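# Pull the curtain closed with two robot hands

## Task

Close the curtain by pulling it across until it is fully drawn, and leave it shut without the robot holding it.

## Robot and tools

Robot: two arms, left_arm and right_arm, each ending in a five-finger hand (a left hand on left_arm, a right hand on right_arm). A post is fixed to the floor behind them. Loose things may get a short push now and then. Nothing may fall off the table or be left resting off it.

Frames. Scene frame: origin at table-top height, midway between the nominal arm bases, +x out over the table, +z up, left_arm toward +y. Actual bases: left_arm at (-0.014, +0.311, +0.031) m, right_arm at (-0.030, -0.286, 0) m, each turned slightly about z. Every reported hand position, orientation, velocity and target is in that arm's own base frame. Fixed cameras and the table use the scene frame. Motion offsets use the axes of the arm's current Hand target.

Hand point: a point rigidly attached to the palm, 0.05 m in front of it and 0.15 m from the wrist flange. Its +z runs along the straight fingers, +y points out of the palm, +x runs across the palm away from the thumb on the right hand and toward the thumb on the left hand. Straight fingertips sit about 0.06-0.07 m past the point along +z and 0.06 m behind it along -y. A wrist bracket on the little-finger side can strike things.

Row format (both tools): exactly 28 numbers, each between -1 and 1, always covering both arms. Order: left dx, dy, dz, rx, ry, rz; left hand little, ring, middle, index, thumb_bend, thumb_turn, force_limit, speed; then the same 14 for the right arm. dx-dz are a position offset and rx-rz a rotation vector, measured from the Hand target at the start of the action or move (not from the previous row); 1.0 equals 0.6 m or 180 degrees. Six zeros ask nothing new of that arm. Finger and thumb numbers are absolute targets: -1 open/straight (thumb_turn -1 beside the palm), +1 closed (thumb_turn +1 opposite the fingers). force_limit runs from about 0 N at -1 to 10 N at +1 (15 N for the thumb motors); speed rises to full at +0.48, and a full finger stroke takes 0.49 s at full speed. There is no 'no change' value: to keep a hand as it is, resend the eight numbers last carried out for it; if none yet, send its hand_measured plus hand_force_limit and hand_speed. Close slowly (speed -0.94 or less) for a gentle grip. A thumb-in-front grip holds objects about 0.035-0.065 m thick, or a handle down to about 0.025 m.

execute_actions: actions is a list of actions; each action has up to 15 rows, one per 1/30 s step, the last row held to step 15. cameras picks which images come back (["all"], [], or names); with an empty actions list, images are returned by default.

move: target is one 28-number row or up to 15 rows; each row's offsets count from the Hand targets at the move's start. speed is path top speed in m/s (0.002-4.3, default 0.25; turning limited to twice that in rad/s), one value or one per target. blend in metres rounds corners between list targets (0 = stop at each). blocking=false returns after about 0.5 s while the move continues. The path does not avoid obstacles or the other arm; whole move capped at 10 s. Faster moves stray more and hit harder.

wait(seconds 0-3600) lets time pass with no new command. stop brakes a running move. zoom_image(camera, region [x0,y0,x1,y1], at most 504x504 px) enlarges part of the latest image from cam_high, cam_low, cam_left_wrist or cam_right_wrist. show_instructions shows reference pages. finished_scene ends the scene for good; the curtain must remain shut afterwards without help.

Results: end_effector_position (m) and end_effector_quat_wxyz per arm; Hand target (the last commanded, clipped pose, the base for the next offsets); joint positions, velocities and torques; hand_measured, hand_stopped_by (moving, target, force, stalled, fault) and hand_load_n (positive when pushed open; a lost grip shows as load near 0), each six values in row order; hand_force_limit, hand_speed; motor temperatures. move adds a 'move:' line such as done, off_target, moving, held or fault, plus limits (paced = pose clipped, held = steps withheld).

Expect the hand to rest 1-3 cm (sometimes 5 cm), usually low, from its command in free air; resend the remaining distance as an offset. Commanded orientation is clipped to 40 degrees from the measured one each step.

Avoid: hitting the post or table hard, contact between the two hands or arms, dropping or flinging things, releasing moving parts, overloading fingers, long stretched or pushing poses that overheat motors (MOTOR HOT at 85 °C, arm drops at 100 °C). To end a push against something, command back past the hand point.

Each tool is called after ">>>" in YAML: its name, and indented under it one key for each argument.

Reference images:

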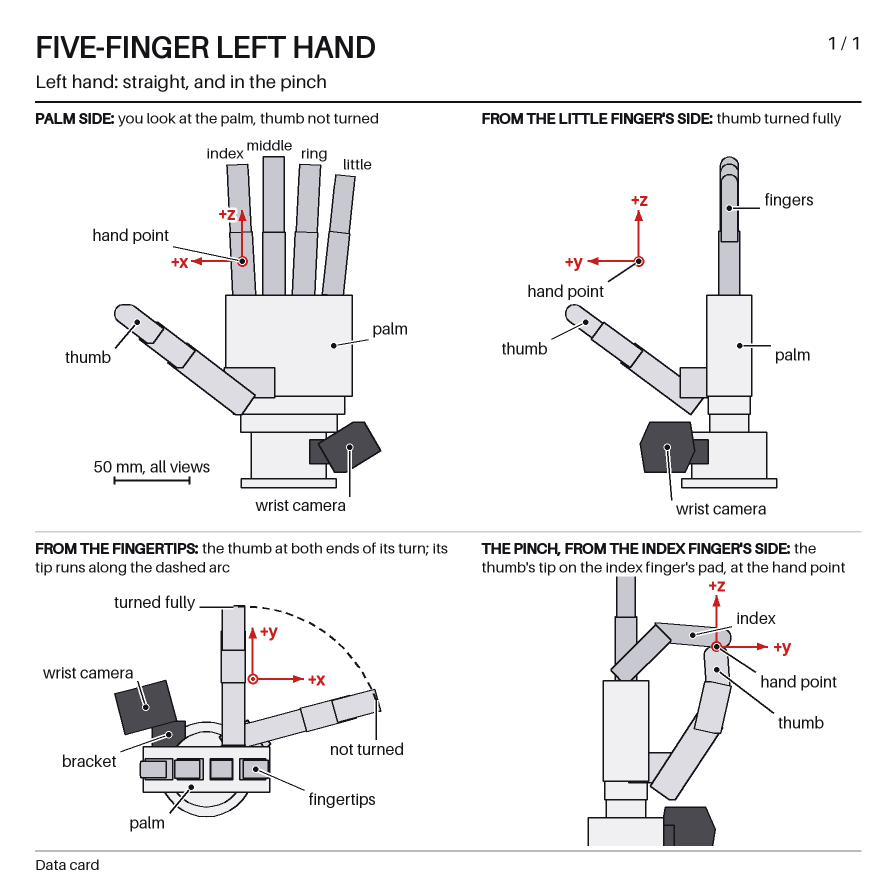

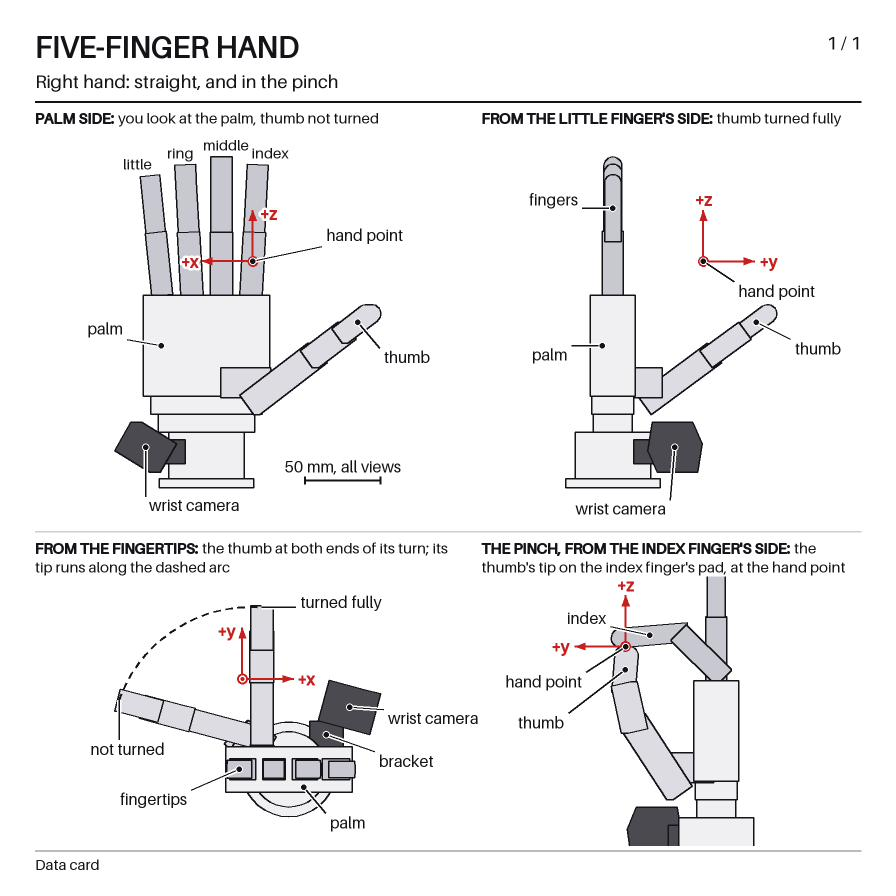

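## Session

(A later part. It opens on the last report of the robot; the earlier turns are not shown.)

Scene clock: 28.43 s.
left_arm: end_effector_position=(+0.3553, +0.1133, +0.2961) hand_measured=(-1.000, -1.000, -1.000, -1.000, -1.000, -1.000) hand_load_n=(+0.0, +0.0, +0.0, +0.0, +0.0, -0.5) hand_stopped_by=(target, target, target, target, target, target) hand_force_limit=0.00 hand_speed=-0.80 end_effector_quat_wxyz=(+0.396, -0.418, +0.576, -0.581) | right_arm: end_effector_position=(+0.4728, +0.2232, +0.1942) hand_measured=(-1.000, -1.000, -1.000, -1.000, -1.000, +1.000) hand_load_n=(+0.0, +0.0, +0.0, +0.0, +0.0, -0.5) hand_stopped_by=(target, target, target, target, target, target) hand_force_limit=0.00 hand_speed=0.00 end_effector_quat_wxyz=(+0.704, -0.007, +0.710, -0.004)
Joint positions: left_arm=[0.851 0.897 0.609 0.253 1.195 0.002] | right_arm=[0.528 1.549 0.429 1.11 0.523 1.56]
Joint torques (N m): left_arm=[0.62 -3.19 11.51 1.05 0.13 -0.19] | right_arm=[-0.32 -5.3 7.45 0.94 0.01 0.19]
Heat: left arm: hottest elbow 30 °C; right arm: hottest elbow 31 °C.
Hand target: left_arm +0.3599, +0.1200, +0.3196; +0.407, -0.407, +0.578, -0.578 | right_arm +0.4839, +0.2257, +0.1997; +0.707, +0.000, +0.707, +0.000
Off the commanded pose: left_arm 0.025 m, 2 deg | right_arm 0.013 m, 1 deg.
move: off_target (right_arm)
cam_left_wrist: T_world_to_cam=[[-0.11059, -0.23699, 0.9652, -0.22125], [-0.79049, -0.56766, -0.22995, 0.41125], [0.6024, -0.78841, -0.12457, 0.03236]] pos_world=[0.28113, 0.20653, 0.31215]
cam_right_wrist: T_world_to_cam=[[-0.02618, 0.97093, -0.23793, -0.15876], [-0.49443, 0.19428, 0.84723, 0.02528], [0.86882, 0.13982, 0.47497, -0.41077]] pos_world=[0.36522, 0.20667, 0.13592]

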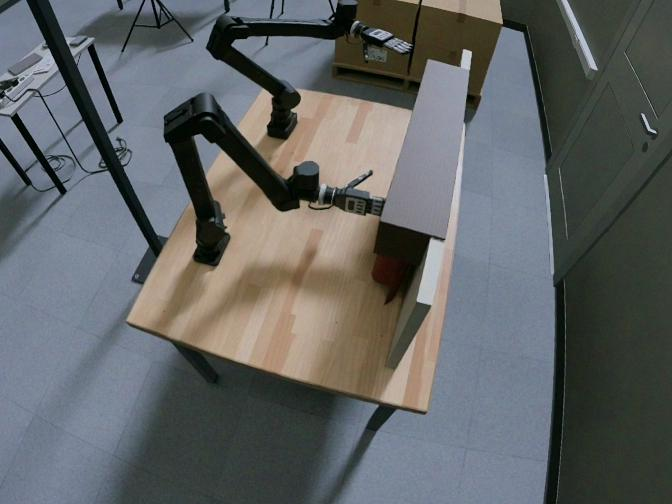

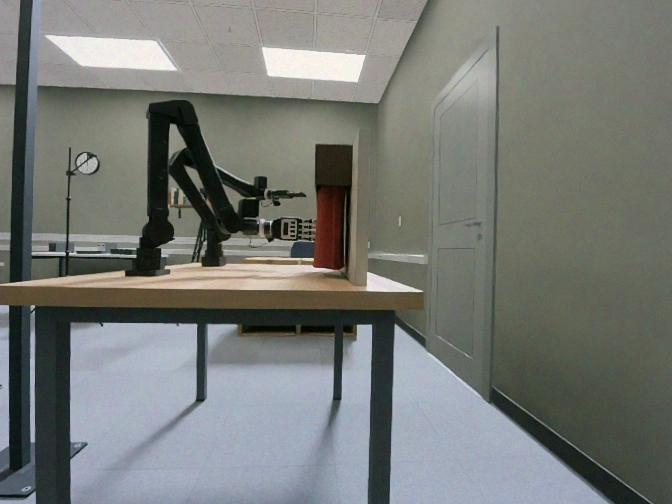

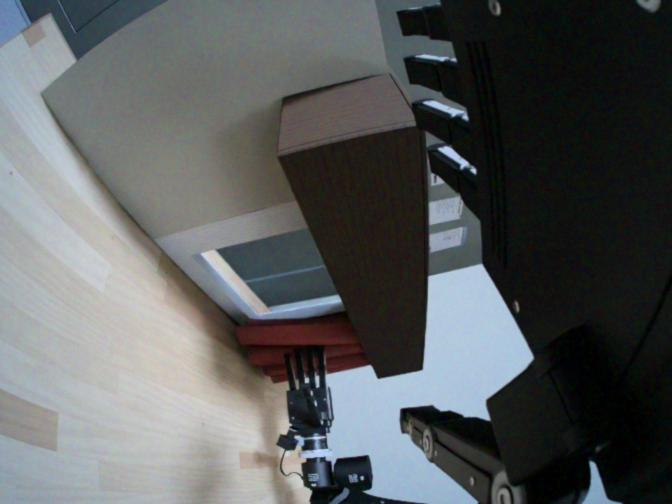

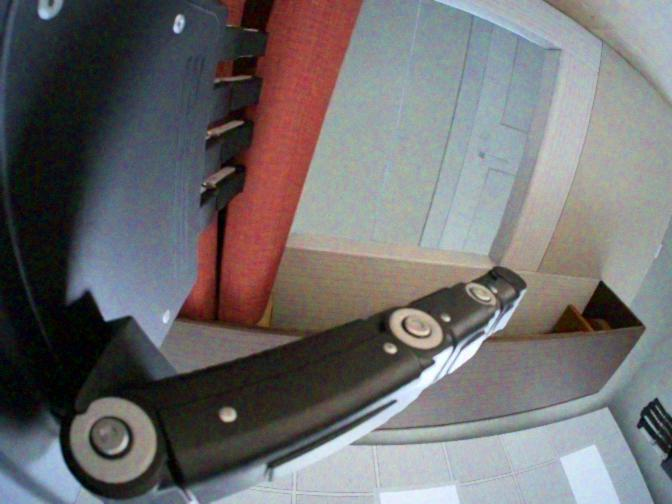

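>>> move:
  target:
    - [0,0,0,0,0,0,-1,-1,-1,-1,-1,-1,0,-0.8,0,0.0,0.075,0,0,0,-1,-1,-1,-1,-1,1,0,0]
  speed: 0.05
  cameras: ["all"]

>>> zoom_image:
  camera: "cam_right_wrist"
  region: [190, 0, 450, 290]

>>> zoom_image:
  camera: "cam_left_wrist"
  region: [200, 280, 400, 480]

Scene clock: 30.03 s.
left_arm: end_effector_position=(+0.3553, +0.1133, +0.2961) hand_measured=(-1.000, -1.000, -1.000, -1.000, -1.000, -1.000) hand_load_n=(+0.0, +0.0, +0.0, +0.0, +0.0, -0.5) hand_stopped_by=(target, target, target, target, target, target) hand_force_limit=0.00 hand_speed=-0.80 end_effector_quat_wxyz=(+0.396, -0.418, +0.576, -0.581) | right_arm: end_effector_position=(+0.5172, +0.2238, +0.1942) hand_measured=(-1.000, -1.000, -1.000, -1.000, -1.000, +1.000) hand_load_n=(+0.0, +0.0, +0.0, +0.0, +0.0, -0.5) hand_stopped_by=(target, target, target, target, target, target) hand_force_limit=0.00 hand_speed=0.00 end_effector_quat_wxyz=(+0.704, -0.007, +0.710, -0.004)
Joint positions: left_arm=[0.851 0.897 0.609 0.253 1.195 0.002] | right_arm=[0.467 1.623 0.537 1.077 0.463 1.56]
Joint torques (N m): left_arm=[0.56 -3.31 11.55 1.01 0.14 -0.17] | right_arm=[-0.32 -6.65 7.82 1.02 0 0.19]
Heat: left arm: hottest elbow 31 °C; right arm: hottest elbow 31 °C.
Hand target: left_arm +0.3599, +0.1200, +0.3196; +0.407, -0.407, +0.578, -0.578 | right_arm +0.5290, +0.2255, +0.1999; +0.707, +0.000, +0.707, +0.000
Off the commanded pose: left_arm 0.025 m, 2 deg | right_arm 0.013 m, 1 deg.
move: off_target (right_arm)
cam_left_wrist: T_world_to_cam=[[-0.11059, -0.23699, 0.9652, -0.22125], [-0.79049, -0.56766, -0.22995, 0.41125], [0.6024, -0.78841, -0.12457, 0.03236]] pos_world=[0.28113, 0.20653, 0.31215]
cam_right_wrist: T_world_to_cam=[[-0.02607, 0.97099, -0.23771, -0.15825], [-0.49356, 0.19428, 0.84773, 0.04659], [0.86932, 0.13942, 0.47418, -0.44949]] pos_world=[0.40962, 0.20727, 0.13602]

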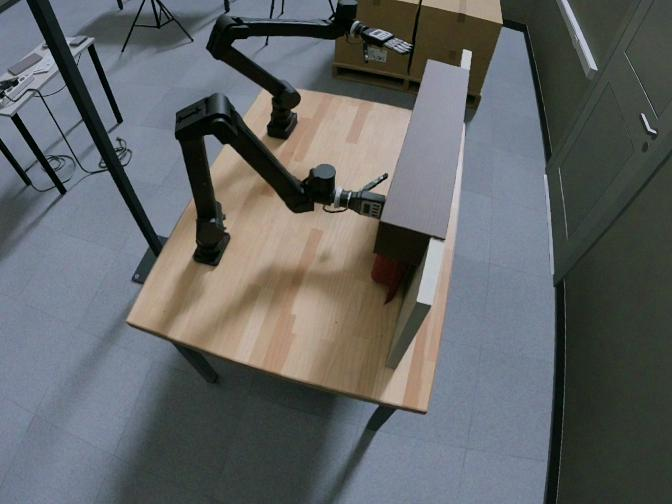

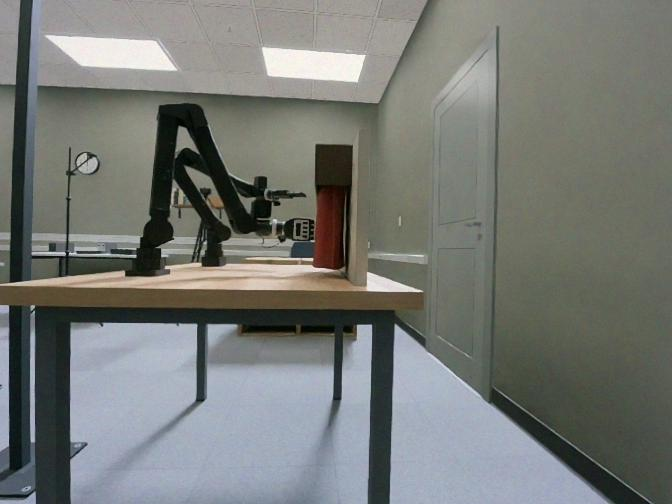

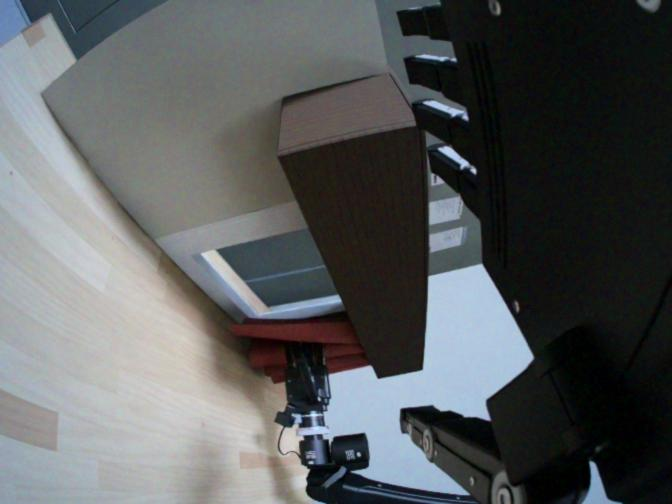

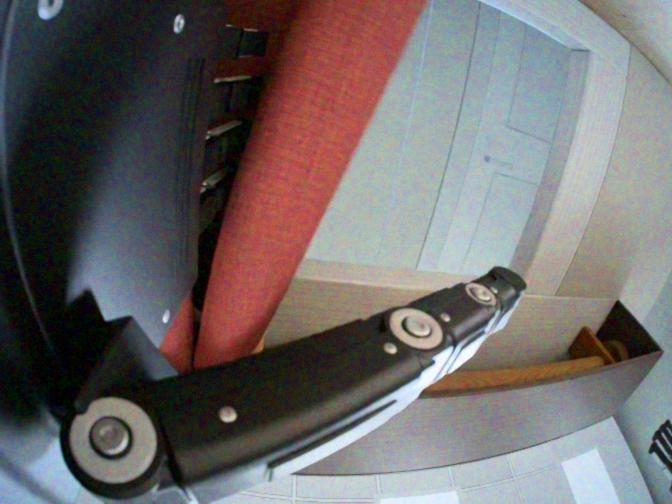

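Scaled by 1.738 from the camera's image (finer frame: 960x720).

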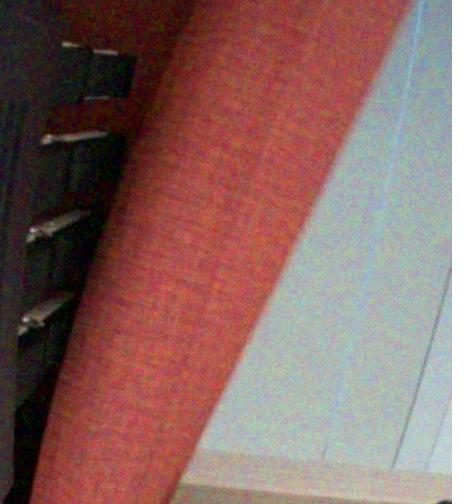

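Scaled by 2.520 from the camera's image (finer frame: 960x720).

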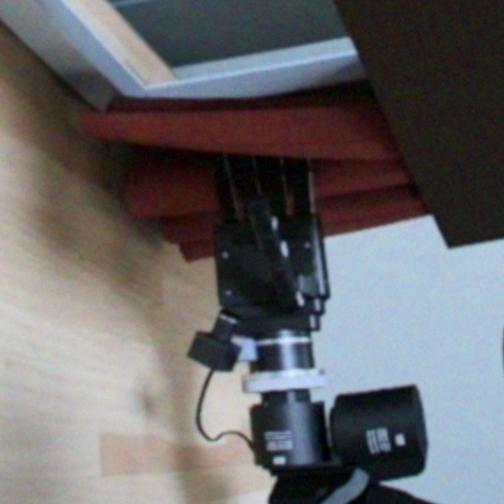

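>>> move:
  target:
    - [0,0,0,0,0,0,-1,-1,-1,-1,-1,-1,0,-0.8,0,0.01,0.02,0,0,0,-1,-1,-1,-1,-1,1,-0.2,-0.6]
    - [0,0,0,0,0,0,-1,-1,-1,-1,-1,-1,0,-0.8,0,0.01,0.02,0,0,0,0.1,0.1,0.1,0.1,-0.1,1,-0.2,-0.6]
  speed: 0.05
  cameras: ["all"]

>>> zoom_image:
  camera: "cam_right_wrist"
  region: [190, 0, 550, 360]

>>> zoom_image:
  camera: "cam_left_wrist"
  region: [200, 280, 400, 480]

Scene clock: 32.90 s.
left_arm: end_effector_position=(+0.3553, +0.1133, +0.2961) hand_measured=(-1.000, -1.000, -1.000, -1.000, -1.000, -1.000) hand_load_n=(+0.0, +0.0, +0.0, +0.0, +0.0, +0.0) hand_stopped_by=(target, target, target, target, target, target) hand_force_limit=0.00 hand_speed=-0.80 end_effector_quat_wxyz=(+0.396, -0.418, +0.576, -0.581) | right_arm: end_effector_position=(+0.5292, +0.2300, +0.1944) hand_measured=(+0.100, +0.100, +0.100, +0.100, -0.100, +1.000) hand_load_n=(+0.0, +0.0, +0.0, +0.0, +0.0, +0.0) hand_stopped_by=(target, target, target, target, target, target) hand_force_limit=-0.20 hand_speed=-0.60 end_effector_quat_wxyz=(+0.704, -0.007, +0.710, -0.004)
Joint positions: left_arm=[0.851 0.897 0.609 0.253 1.195 0.002] | right_arm=[0.467 1.648 0.574 1.064 0.463 1.56]
Joint torques (N m): left_arm=[0.79 -3.25 11.59 1.05 0.12 -0.17] | right_arm=[-0.32 -7.06 7.9 0.96 0.02 0.21]
Heat: left arm: hottest elbow 32 °C; right arm: hottest elbow 31 °C.
Hand target: left_arm +0.3599, +0.1200, +0.3196; +0.407, -0.407, +0.578, -0.578 | right_arm +0.5410, +0.2316, +0.1998; +0.707, +0.000, +0.707, +0.000
Off the commanded pose: left_arm 0.025 m, 2 deg | right_arm 0.013 m, 1 deg.
move: off_target (right_arm); target 2's new numbers were sent with right_arm's hand 0.013 m and 1 deg from that target
cam_left_wrist: T_world_to_cam=[[-0.11059, -0.23699, 0.9652, -0.22125], [-0.79049, -0.56766, -0.22995, 0.41125], [0.6024, -0.78841, -0.12457, 0.03236]] pos_world=[0.28113, 0.20653, 0.31215]
cam_right_wrist: T_world_to_cam=[[-0.02639, 0.97101, -0.23759, -0.16371], [-0.49391, 0.19397, 0.8476, 0.05153], [0.86911, 0.13972, 0.47448, -0.46092]] pos_world=[0.42172, 0.21337, 0.13612]

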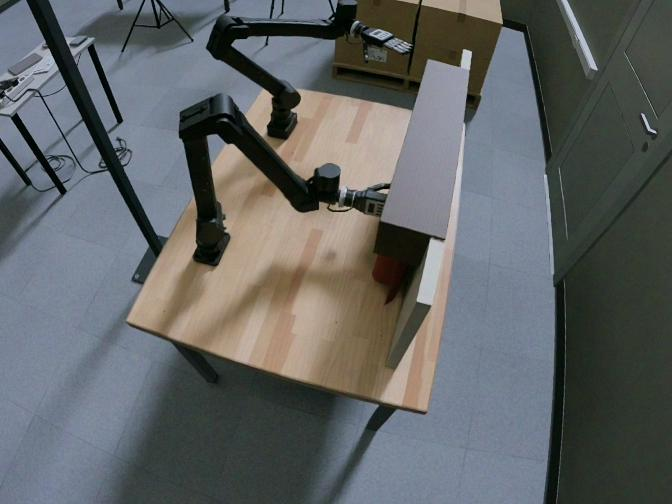

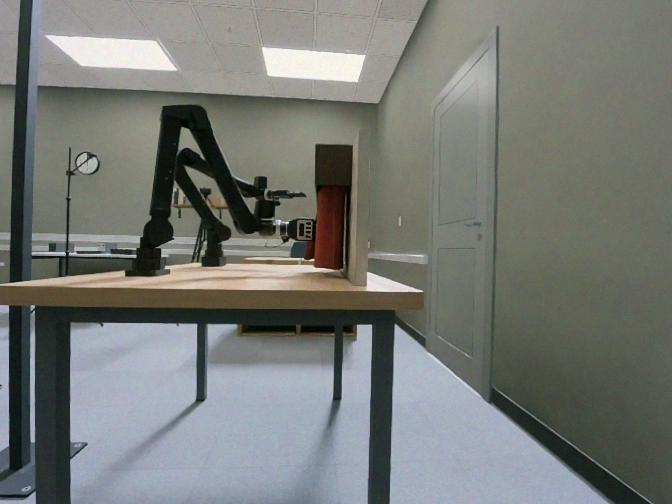

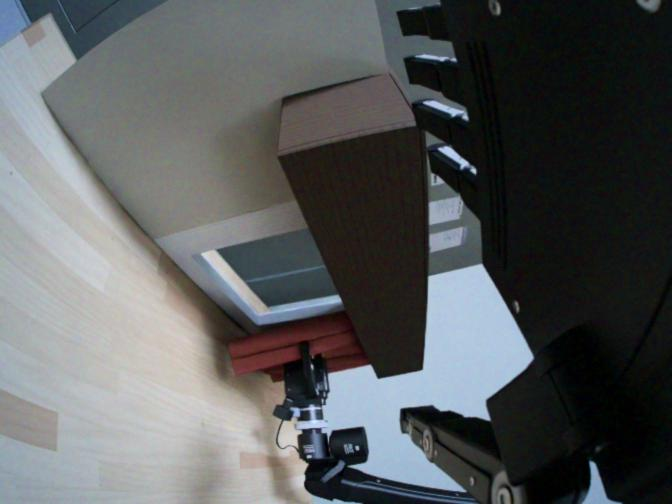

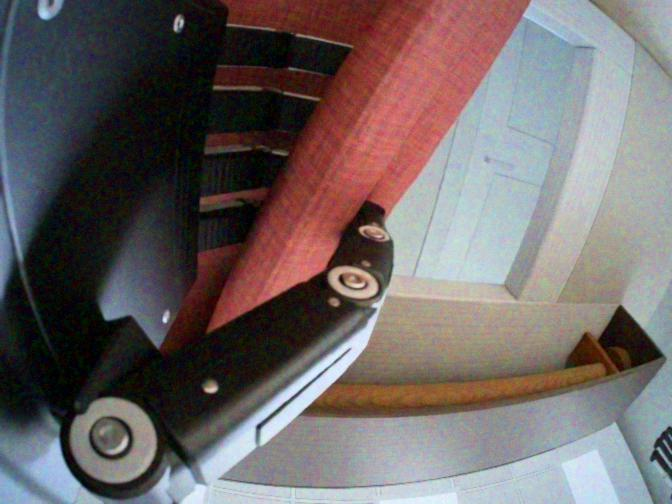

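Scaled by 1.400 from the camera's image (finer frame: 960x720).

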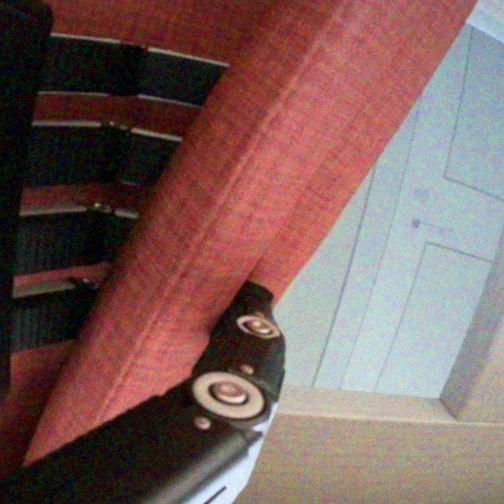

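Scaled by 2.520 from the camera's image (finer frame: 960x720).

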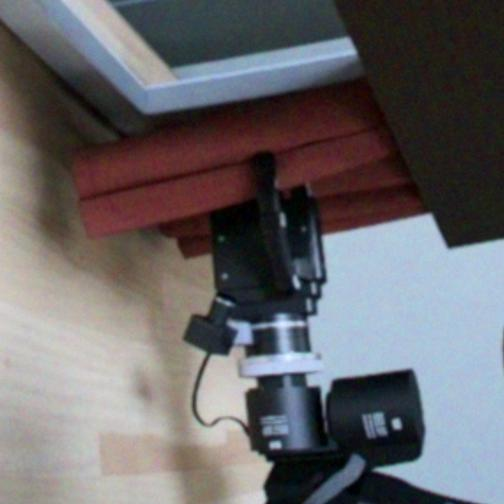

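>>> move:
  target:
    - [0,0,0,0,0,0,-1,-1,-1,-1,-1,-1,0,-0.8,0,0,0,0,0,0,0.5,0.5,0.5,0.5,0.05,1,-0.2,-0.7]
  speed: 0.05
  cameras: ["cam_left_wrist","cam_right_wrist"]

>>> zoom_image:
  camera: "cam_right_wrist"
  region: [190, 0, 550, 360]

>>> zoom_image:
  camera: "cam_left_wrist"
  region: [200, 280, 400, 480]

Scene clock: 33.97 s.
left_arm: end_effector_position=(+0.3553, +0.1133, +0.2961) hand_measured=(-1.000, -1.000, -1.000, -1.000, -1.000, -1.000) hand_load_n=(+0.0, +0.0, +0.0, +0.0, +0.0, +0.0) hand_stopped_by=(target, target, target, target, target, target) hand_force_limit=0.00 hand_speed=-0.80 end_effector_quat_wxyz=(+0.396, -0.418, +0.576, -0.581) | right_arm: end_effector_position=(+0.5299, +0.2298, +0.1954) hand_measured=(+0.500, +0.426, +0.234, +0.234, -0.020, +1.000) hand_load_n=(+0.5, +2.0, +8.5, +3.5, +6.0, +0.0) hand_stopped_by=(target, force, force, force, force, target) hand_force_limit=-0.20 hand_speed=-0.70 end_effector_quat_wxyz=(+0.705, -0.006, +0.710, -0.003)
Joint positions: left_arm=[0.851 0.897 0.609 0.253 1.195 0.002] | right_arm=[0.466 1.648 0.576 1.064 0.463 1.562]
Joint torques (N m): left_arm=[0.79 -3.25 11.54 1.02 0.12 -0.17] | right_arm=[-0.21 -7.06 7.75 0.96 0.02 0.19]
Heat: left arm: hottest elbow 32 °C; right arm: hottest elbow 31 °C.
Hand target: left_arm +0.3599, +0.1200, +0.3196; +0.407, -0.407, +0.578, -0.578 | right_arm +0.5409, +0.2316, +0.1998; +0.707, +0.000, +0.707, +0.000
Off the commanded pose: left_arm 0.025 m, 2 deg | right_arm 0.012 m, 1 deg.
move: done
cam_left_wrist: T_world_to_cam=[[-0.11059, -0.23699, 0.9652, -0.22125], [-0.79049, -0.56766, -0.22995, 0.41125], [0.6024, -0.78841, -0.12457, 0.03236]] pos_world=[0.28113, 0.20653, 0.31215]
cam_right_wrist: T_world_to_cam=[[-0.02519, 0.97178, -0.23456, -0.1647], [-0.49522, 0.19169, 0.84736, 0.05231], [0.8684, 0.1375, 0.47641, -0.46151]] pos_world=[0.42253, 0.21348, 0.13691]

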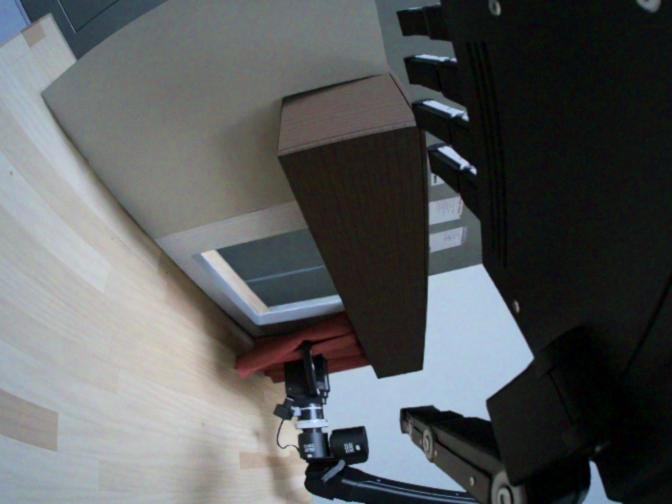

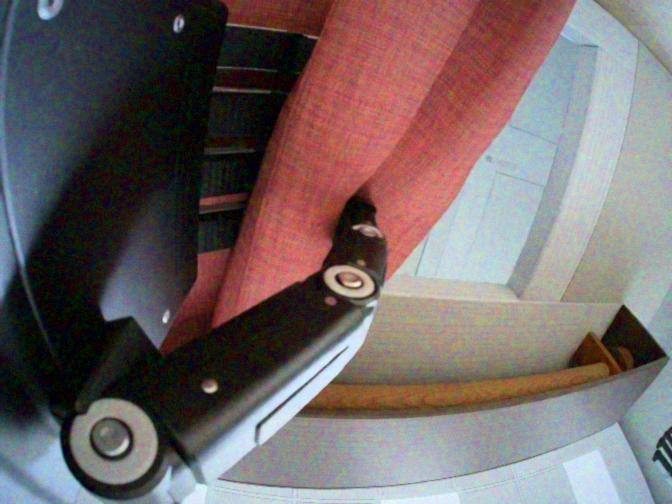

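Scaled by 1.400 from the camera's image (finer frame: 960x720).

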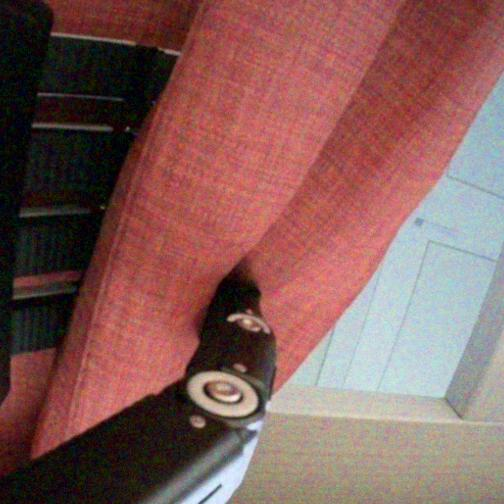

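Scaled by 2.520 from the camera's image (finer frame: 960x720).

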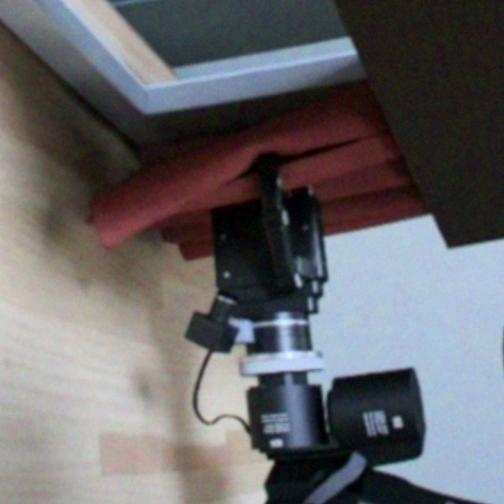

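>>> move:
  target:
    - [0,0,0,0,0,0,-1,-1,-1,-1,-1,-1,0,-0.8,0,0.17,0,0,0,0,0.5,0.5,0.5,0.5,0.05,1,-0.2,-0.7]
  speed: 0.08
  cameras: ["all"]

Scene clock: 36.10 s.
left_arm: end_effector_position=(+0.3553, +0.1133, +0.2961) hand_measured=(-1.000, -1.000, -1.000, -1.000, -1.000, -1.000) hand_load_n=(+0.0, +0.0, +0.0, +0.0, +0.0, +0.0) hand_stopped_by=(target, target, target, target, target, target) hand_force_limit=0.00 hand_speed=-0.80 end_effector_quat_wxyz=(+0.396, -0.418, +0.576, -0.581) | right_arm: end_effector_position=(+0.5343, +0.3236, +0.1985) hand_measured=(+0.500, +0.426, +0.234, +0.234, -0.020, +1.000) hand_load_n=(+0.0, +2.0, +8.5, +3.5, +6.0, +0.0) hand_stopped_by=(target, force, force, force, force, target) hand_force_limit=-0.20 hand_speed=-0.70 end_effector_quat_wxyz=(+0.706, -0.001, +0.708, -0.006)
Joint positions: left_arm=[0.851 0.897 0.609 0.253 1.195 0.002] | right_arm=[0.663 1.741 0.732 1.007 0.669 1.562]
Joint torques (N m): left_arm=[0.79 -3.19 11.51 1.05 0.14 -0.15] | right_arm=[0.91 -8.47 8.17 0.77 0.09 0.18]
Heat: left arm: hottest elbow 33 °C; right arm: hottest elbow 31 °C.
Hand target: left_arm +0.3599, +0.1200, +0.3196; +0.407, -0.407, +0.578, -0.578 | right_arm +0.5410, +0.3336, +0.2000; +0.707, +0.000, +0.707, +0.000
Off the commanded pose: left_arm 0.025 m, 2 deg | right_arm 0.012 m, 1 deg.
move: off_target (right_arm)
cam_left_wrist: T_world_to_cam=[[-0.11059, -0.23699, 0.9652, -0.22125], [-0.79049, -0.56766, -0.22995, 0.41125], [0.6024, -0.78841, -0.12457, 0.03236]] pos_world=[0.28113, 0.20653, 0.31215]
cam_right_wrist: T_world_to_cam=[[-0.01391, 0.97257, -0.2322, -0.26177], [-0.49777, 0.19467, 0.84518, 0.0347], [0.8672, 0.12734, 0.4814, -0.47673]] pos_world=[0.42705, 0.30855, 0.13939]

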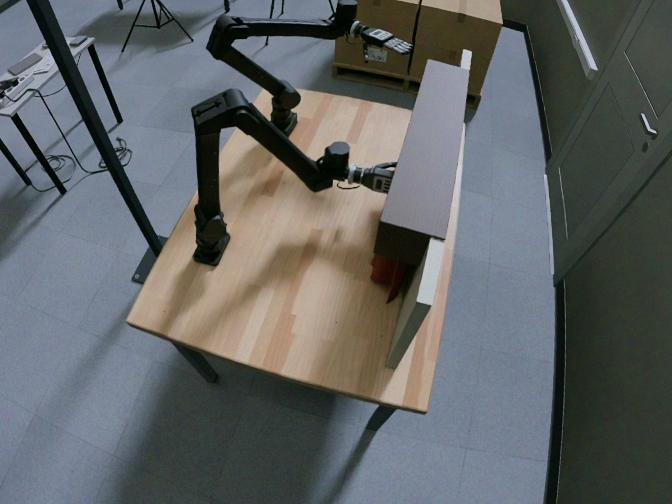

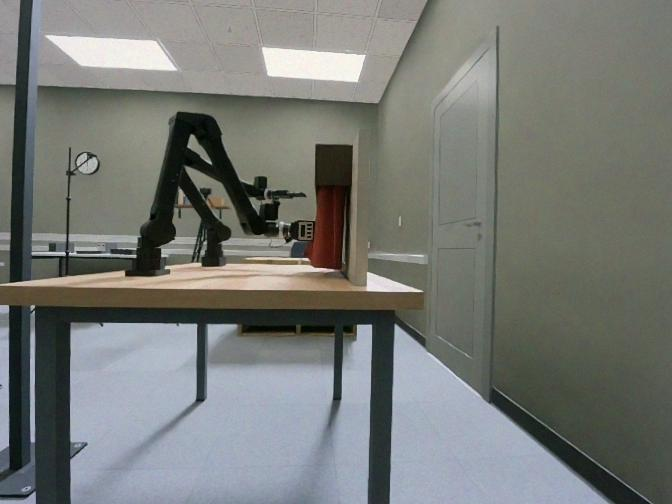

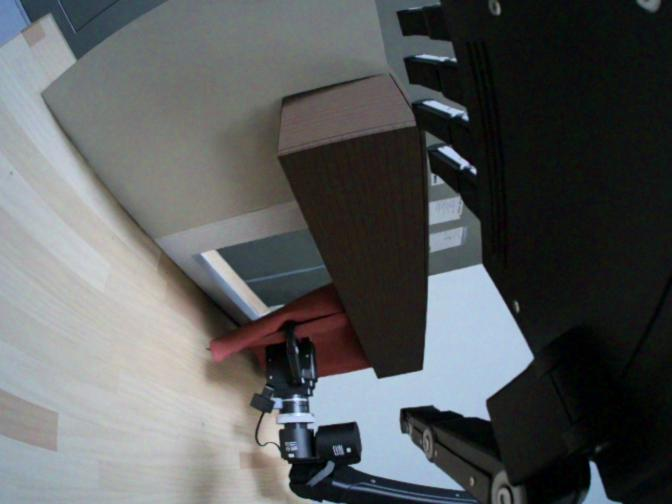

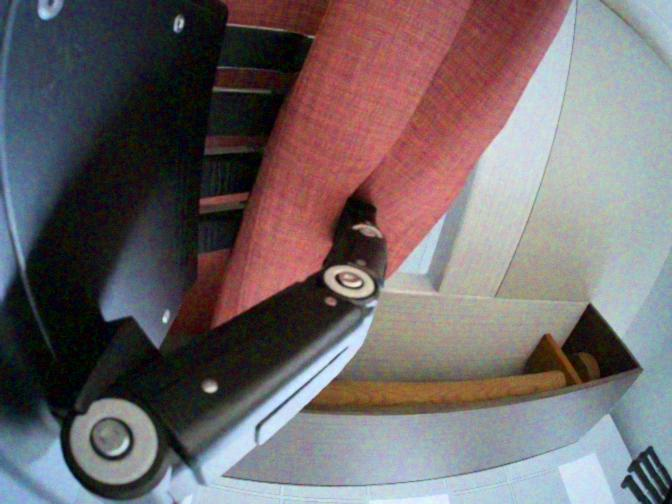

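>>> move:
  target:
    - [0,0,0,0,0,0,-1,-1,-1,-1,-1,-1,0,-0.8,0,0.18,0,0,0,0,0.5,0.5,0.5,0.5,0.05,1,-0.2,-0.7]
  speed: 0.1
  cameras: ["all"]

>>> zoom_image:
  camera: "cam_left_wrist"
  region: [160, 220, 440, 480]

Scene clock: 37.93 s.
left_arm: end_effector_position=(+0.3553, +0.1133, +0.2961) hand_measured=(-1.000, -1.000, -1.000, -1.000, -1.000, -1.000) hand_load_n=(+0.0, +0.0, +0.0, +0.0, +0.0, -0.5) hand_stopped_by=(target, target, target, target, target, target) hand_force_limit=0.00 hand_speed=-0.80 end_effector_quat_wxyz=(+0.396, -0.418, +0.576, -0.581) | right_arm: end_effector_position=(+0.5365, +0.4297, +0.2003) hand_measured=(+0.500, +0.426, +0.234, +0.234, -0.020, +1.000) hand_load_n=(+0.0, +2.0, +8.5, +3.5, +6.0, +0.0) hand_stopped_by=(target, force, force, force, force, target) hand_force_limit=-0.20 hand_speed=-0.70 end_effector_quat_wxyz=(+0.707, +0.000, +0.707, -0.005)
Joint positions: left_arm=[0.851 0.897 0.609 0.253 1.195 0.002] | right_arm=[0.827 1.867 0.952 0.916 0.835 1.564]
Joint torques (N m): left_arm=[0.62 -3.25 11.55 1.07 0.13 -0.16] | right_arm=[0.97 -10.58 8.81 0.68 0.06 0.16]
Heat: left arm: hottest elbow 33 °C; right arm: hottest elbow 31 °C.
Hand target: left_arm +0.3599, +0.1200, +0.3196; +0.407, -0.407, +0.578, -0.578 | right_arm +0.5411, +0.4416, +0.1996; +0.707, +0.000, +0.707, +0.000
Off the commanded pose: left_arm 0.025 m, 2 deg | right_arm 0.013 m, 1 deg.
move: off_target (right_arm)
cam_left_wrist: T_world_to_cam=[[-0.11059, -0.23699, 0.9652, -0.22125], [-0.79049, -0.56766, -0.22995, 0.41125], [0.6024, -0.78841, -0.12457, 0.03236]] pos_world=[0.28113, 0.20653, 0.31215]
cam_right_wrist: T_world_to_cam=[[-0.01226, 0.97324, -0.22948, -0.36624], [-0.49929, 0.19288, 0.84469, 0.01525], [0.86635, 0.12494, 0.48356, -0.49199]] pos_world=[0.42936, 0.41496, 0.14098]

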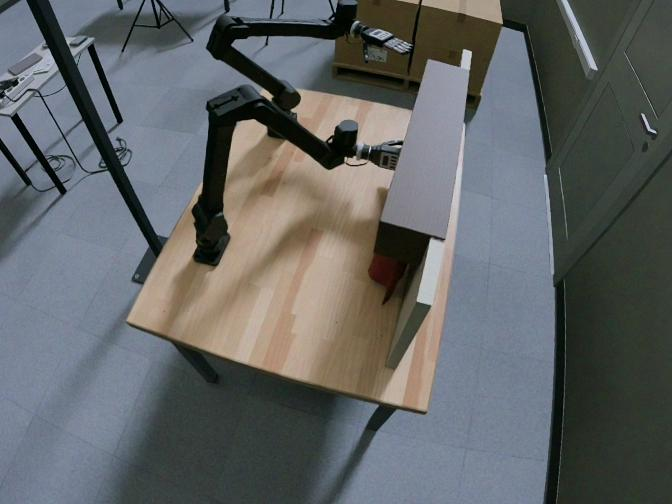

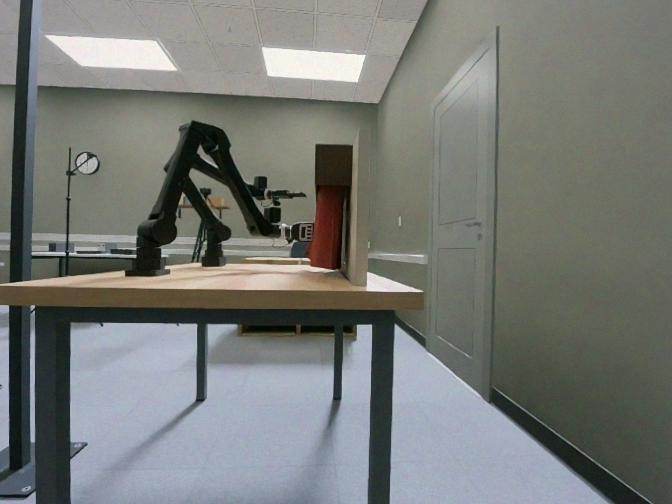

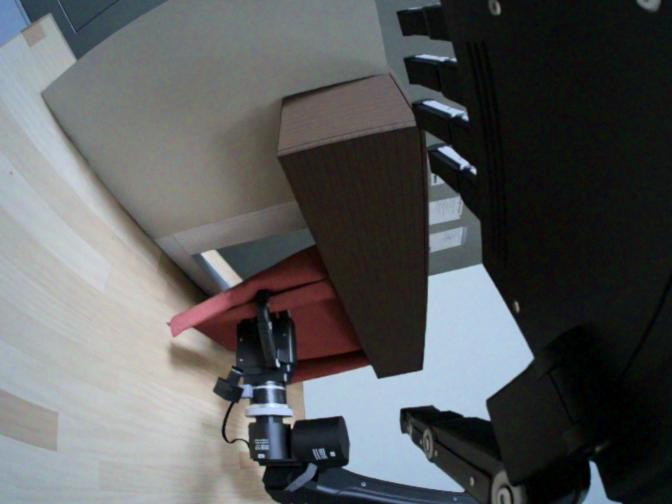

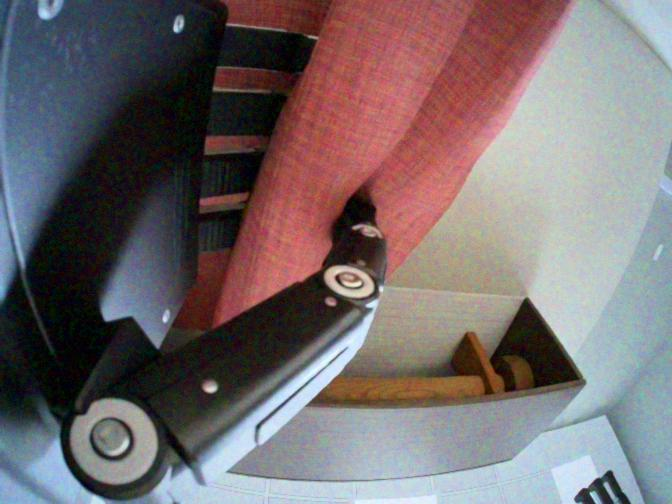

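Scaled by 1.800 from the camera's image (finer frame: 960x720).

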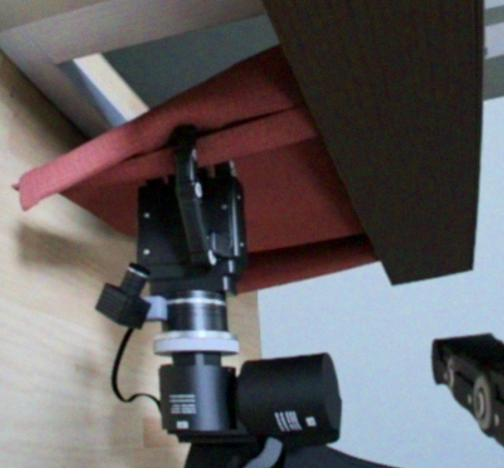

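>>> move:
  target:
    - [-0.094,-0.05,-0.034,0,0,0,-1,-1,-1,-1,-1,-1,0,-0.8,0,0.14,0,0,0,0,0.5,0.5,0.5,0.5,0.05,1,-0.2,-0.7]
  speed: 0.08
  cameras: ["all"]

>>> zoom_image:
  camera: "cam_left_wrist"
  region: [160, 220, 440, 480]

Scene clock: 40.53 s.
left_arm: end_effector_position=(+0.3552, +0.1712, +0.3298) hand_measured=(-1.000, -1.000, -1.000, -1.000, -1.000, -1.000) hand_load_n=(+0.0, -0.5, +0.0, +0.0, +0.0, +0.0) hand_stopped_by=(target, target, target, target, target, target) hand_force_limit=0.00 hand_speed=-0.80 end_effector_quat_wxyz=(+0.400, -0.413, +0.576, -0.580) | right_arm: end_effector_position=(+0.5394, +0.5113, +0.2025) hand_measured=(+0.500, +0.426, +0.234, +0.234, -0.020, +1.000) hand_load_n=(+0.0, +2.0, +8.5, +4.0, +5.5, +0.5) hand_stopped_by=(target, force, force, force, force, target) hand_force_limit=-0.20 hand_speed=-0.70 end_effector_quat_wxyz=(+0.708, +0.003, +0.707, -0.006)
Joint positions: left_arm=[0.97 1.016 0.761 0.233 1.314 0.002] | right_arm=[0.922 1.979 1.159 0.823 0.933 1.564]
Joint torques (N m): left_arm=[0.85 -3.9 11.66 1.02 0.12 -0.21] | right_arm=[1.26 -12.34 9.5 0.68 0.04 0.14]
Heat: left arm: hottest elbow 33 °C; right arm: hottest elbow 32 °C.
Hand target: left_arm +0.3596, +0.1800, +0.3496; +0.407, -0.407, +0.578, -0.578 | right_arm +0.5411, +0.5257, +0.1999; +0.707, +0.000, +0.707, +0.000
Off the commanded pose: left_arm 0.022 m, 1 deg | right_arm 0.015 m, 1 deg.
move: off_target (left_arm, right_arm)
cam_left_wrist: T_world_to_cam=[[-0.12102, -0.24524, 0.96188, -0.23378], [-0.78789, -0.56569, -0.24336, 0.45494], [0.60381, -0.78731, -0.12477, 0.08168]] pos_world=[0.28083, 0.26433, 0.34577]
cam_right_wrist: T_world_to_cam=[[-0.00868, 0.97388, -0.22691, -0.44781], [-0.49982, 0.19231, 0.84451, -0.00032], [0.86609, 0.12074, 0.48509, -0.50365]] pos_world=[0.43217, 0.49699, 0.14297]

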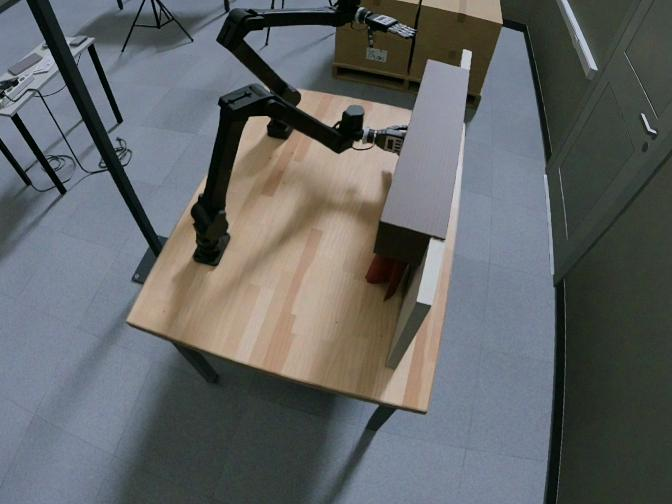

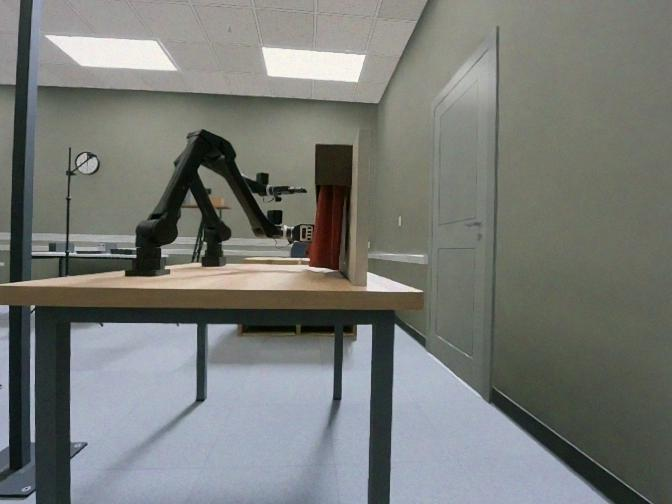

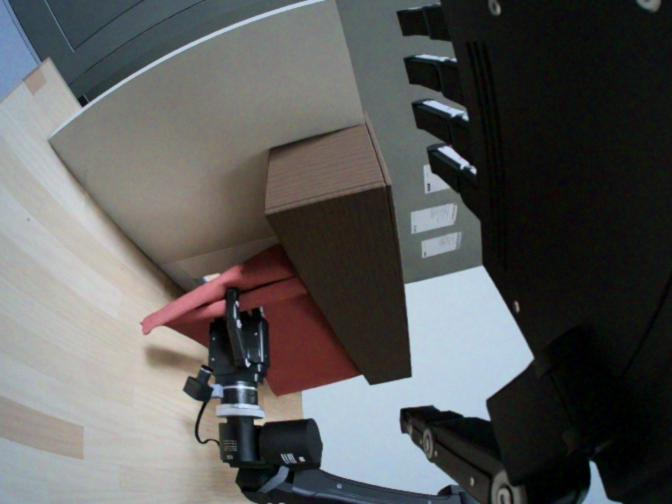

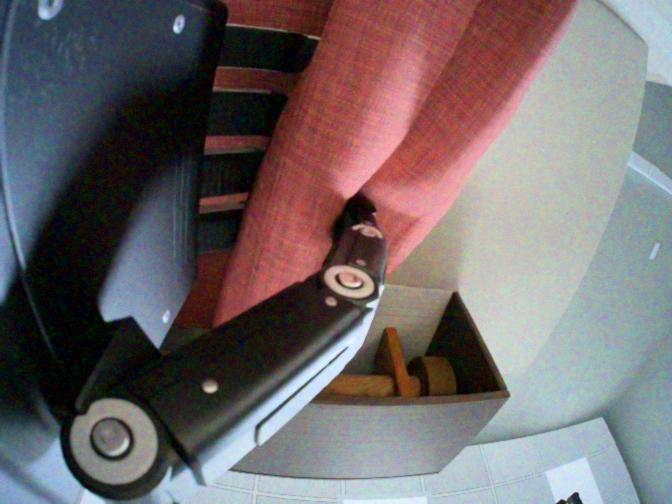

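Scaled by 1.800 from the camera's image (finer frame: 960x720).

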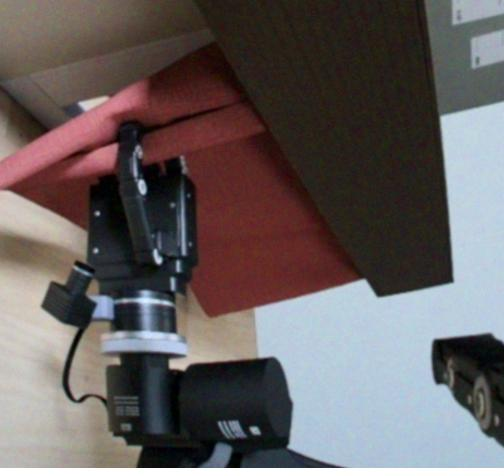

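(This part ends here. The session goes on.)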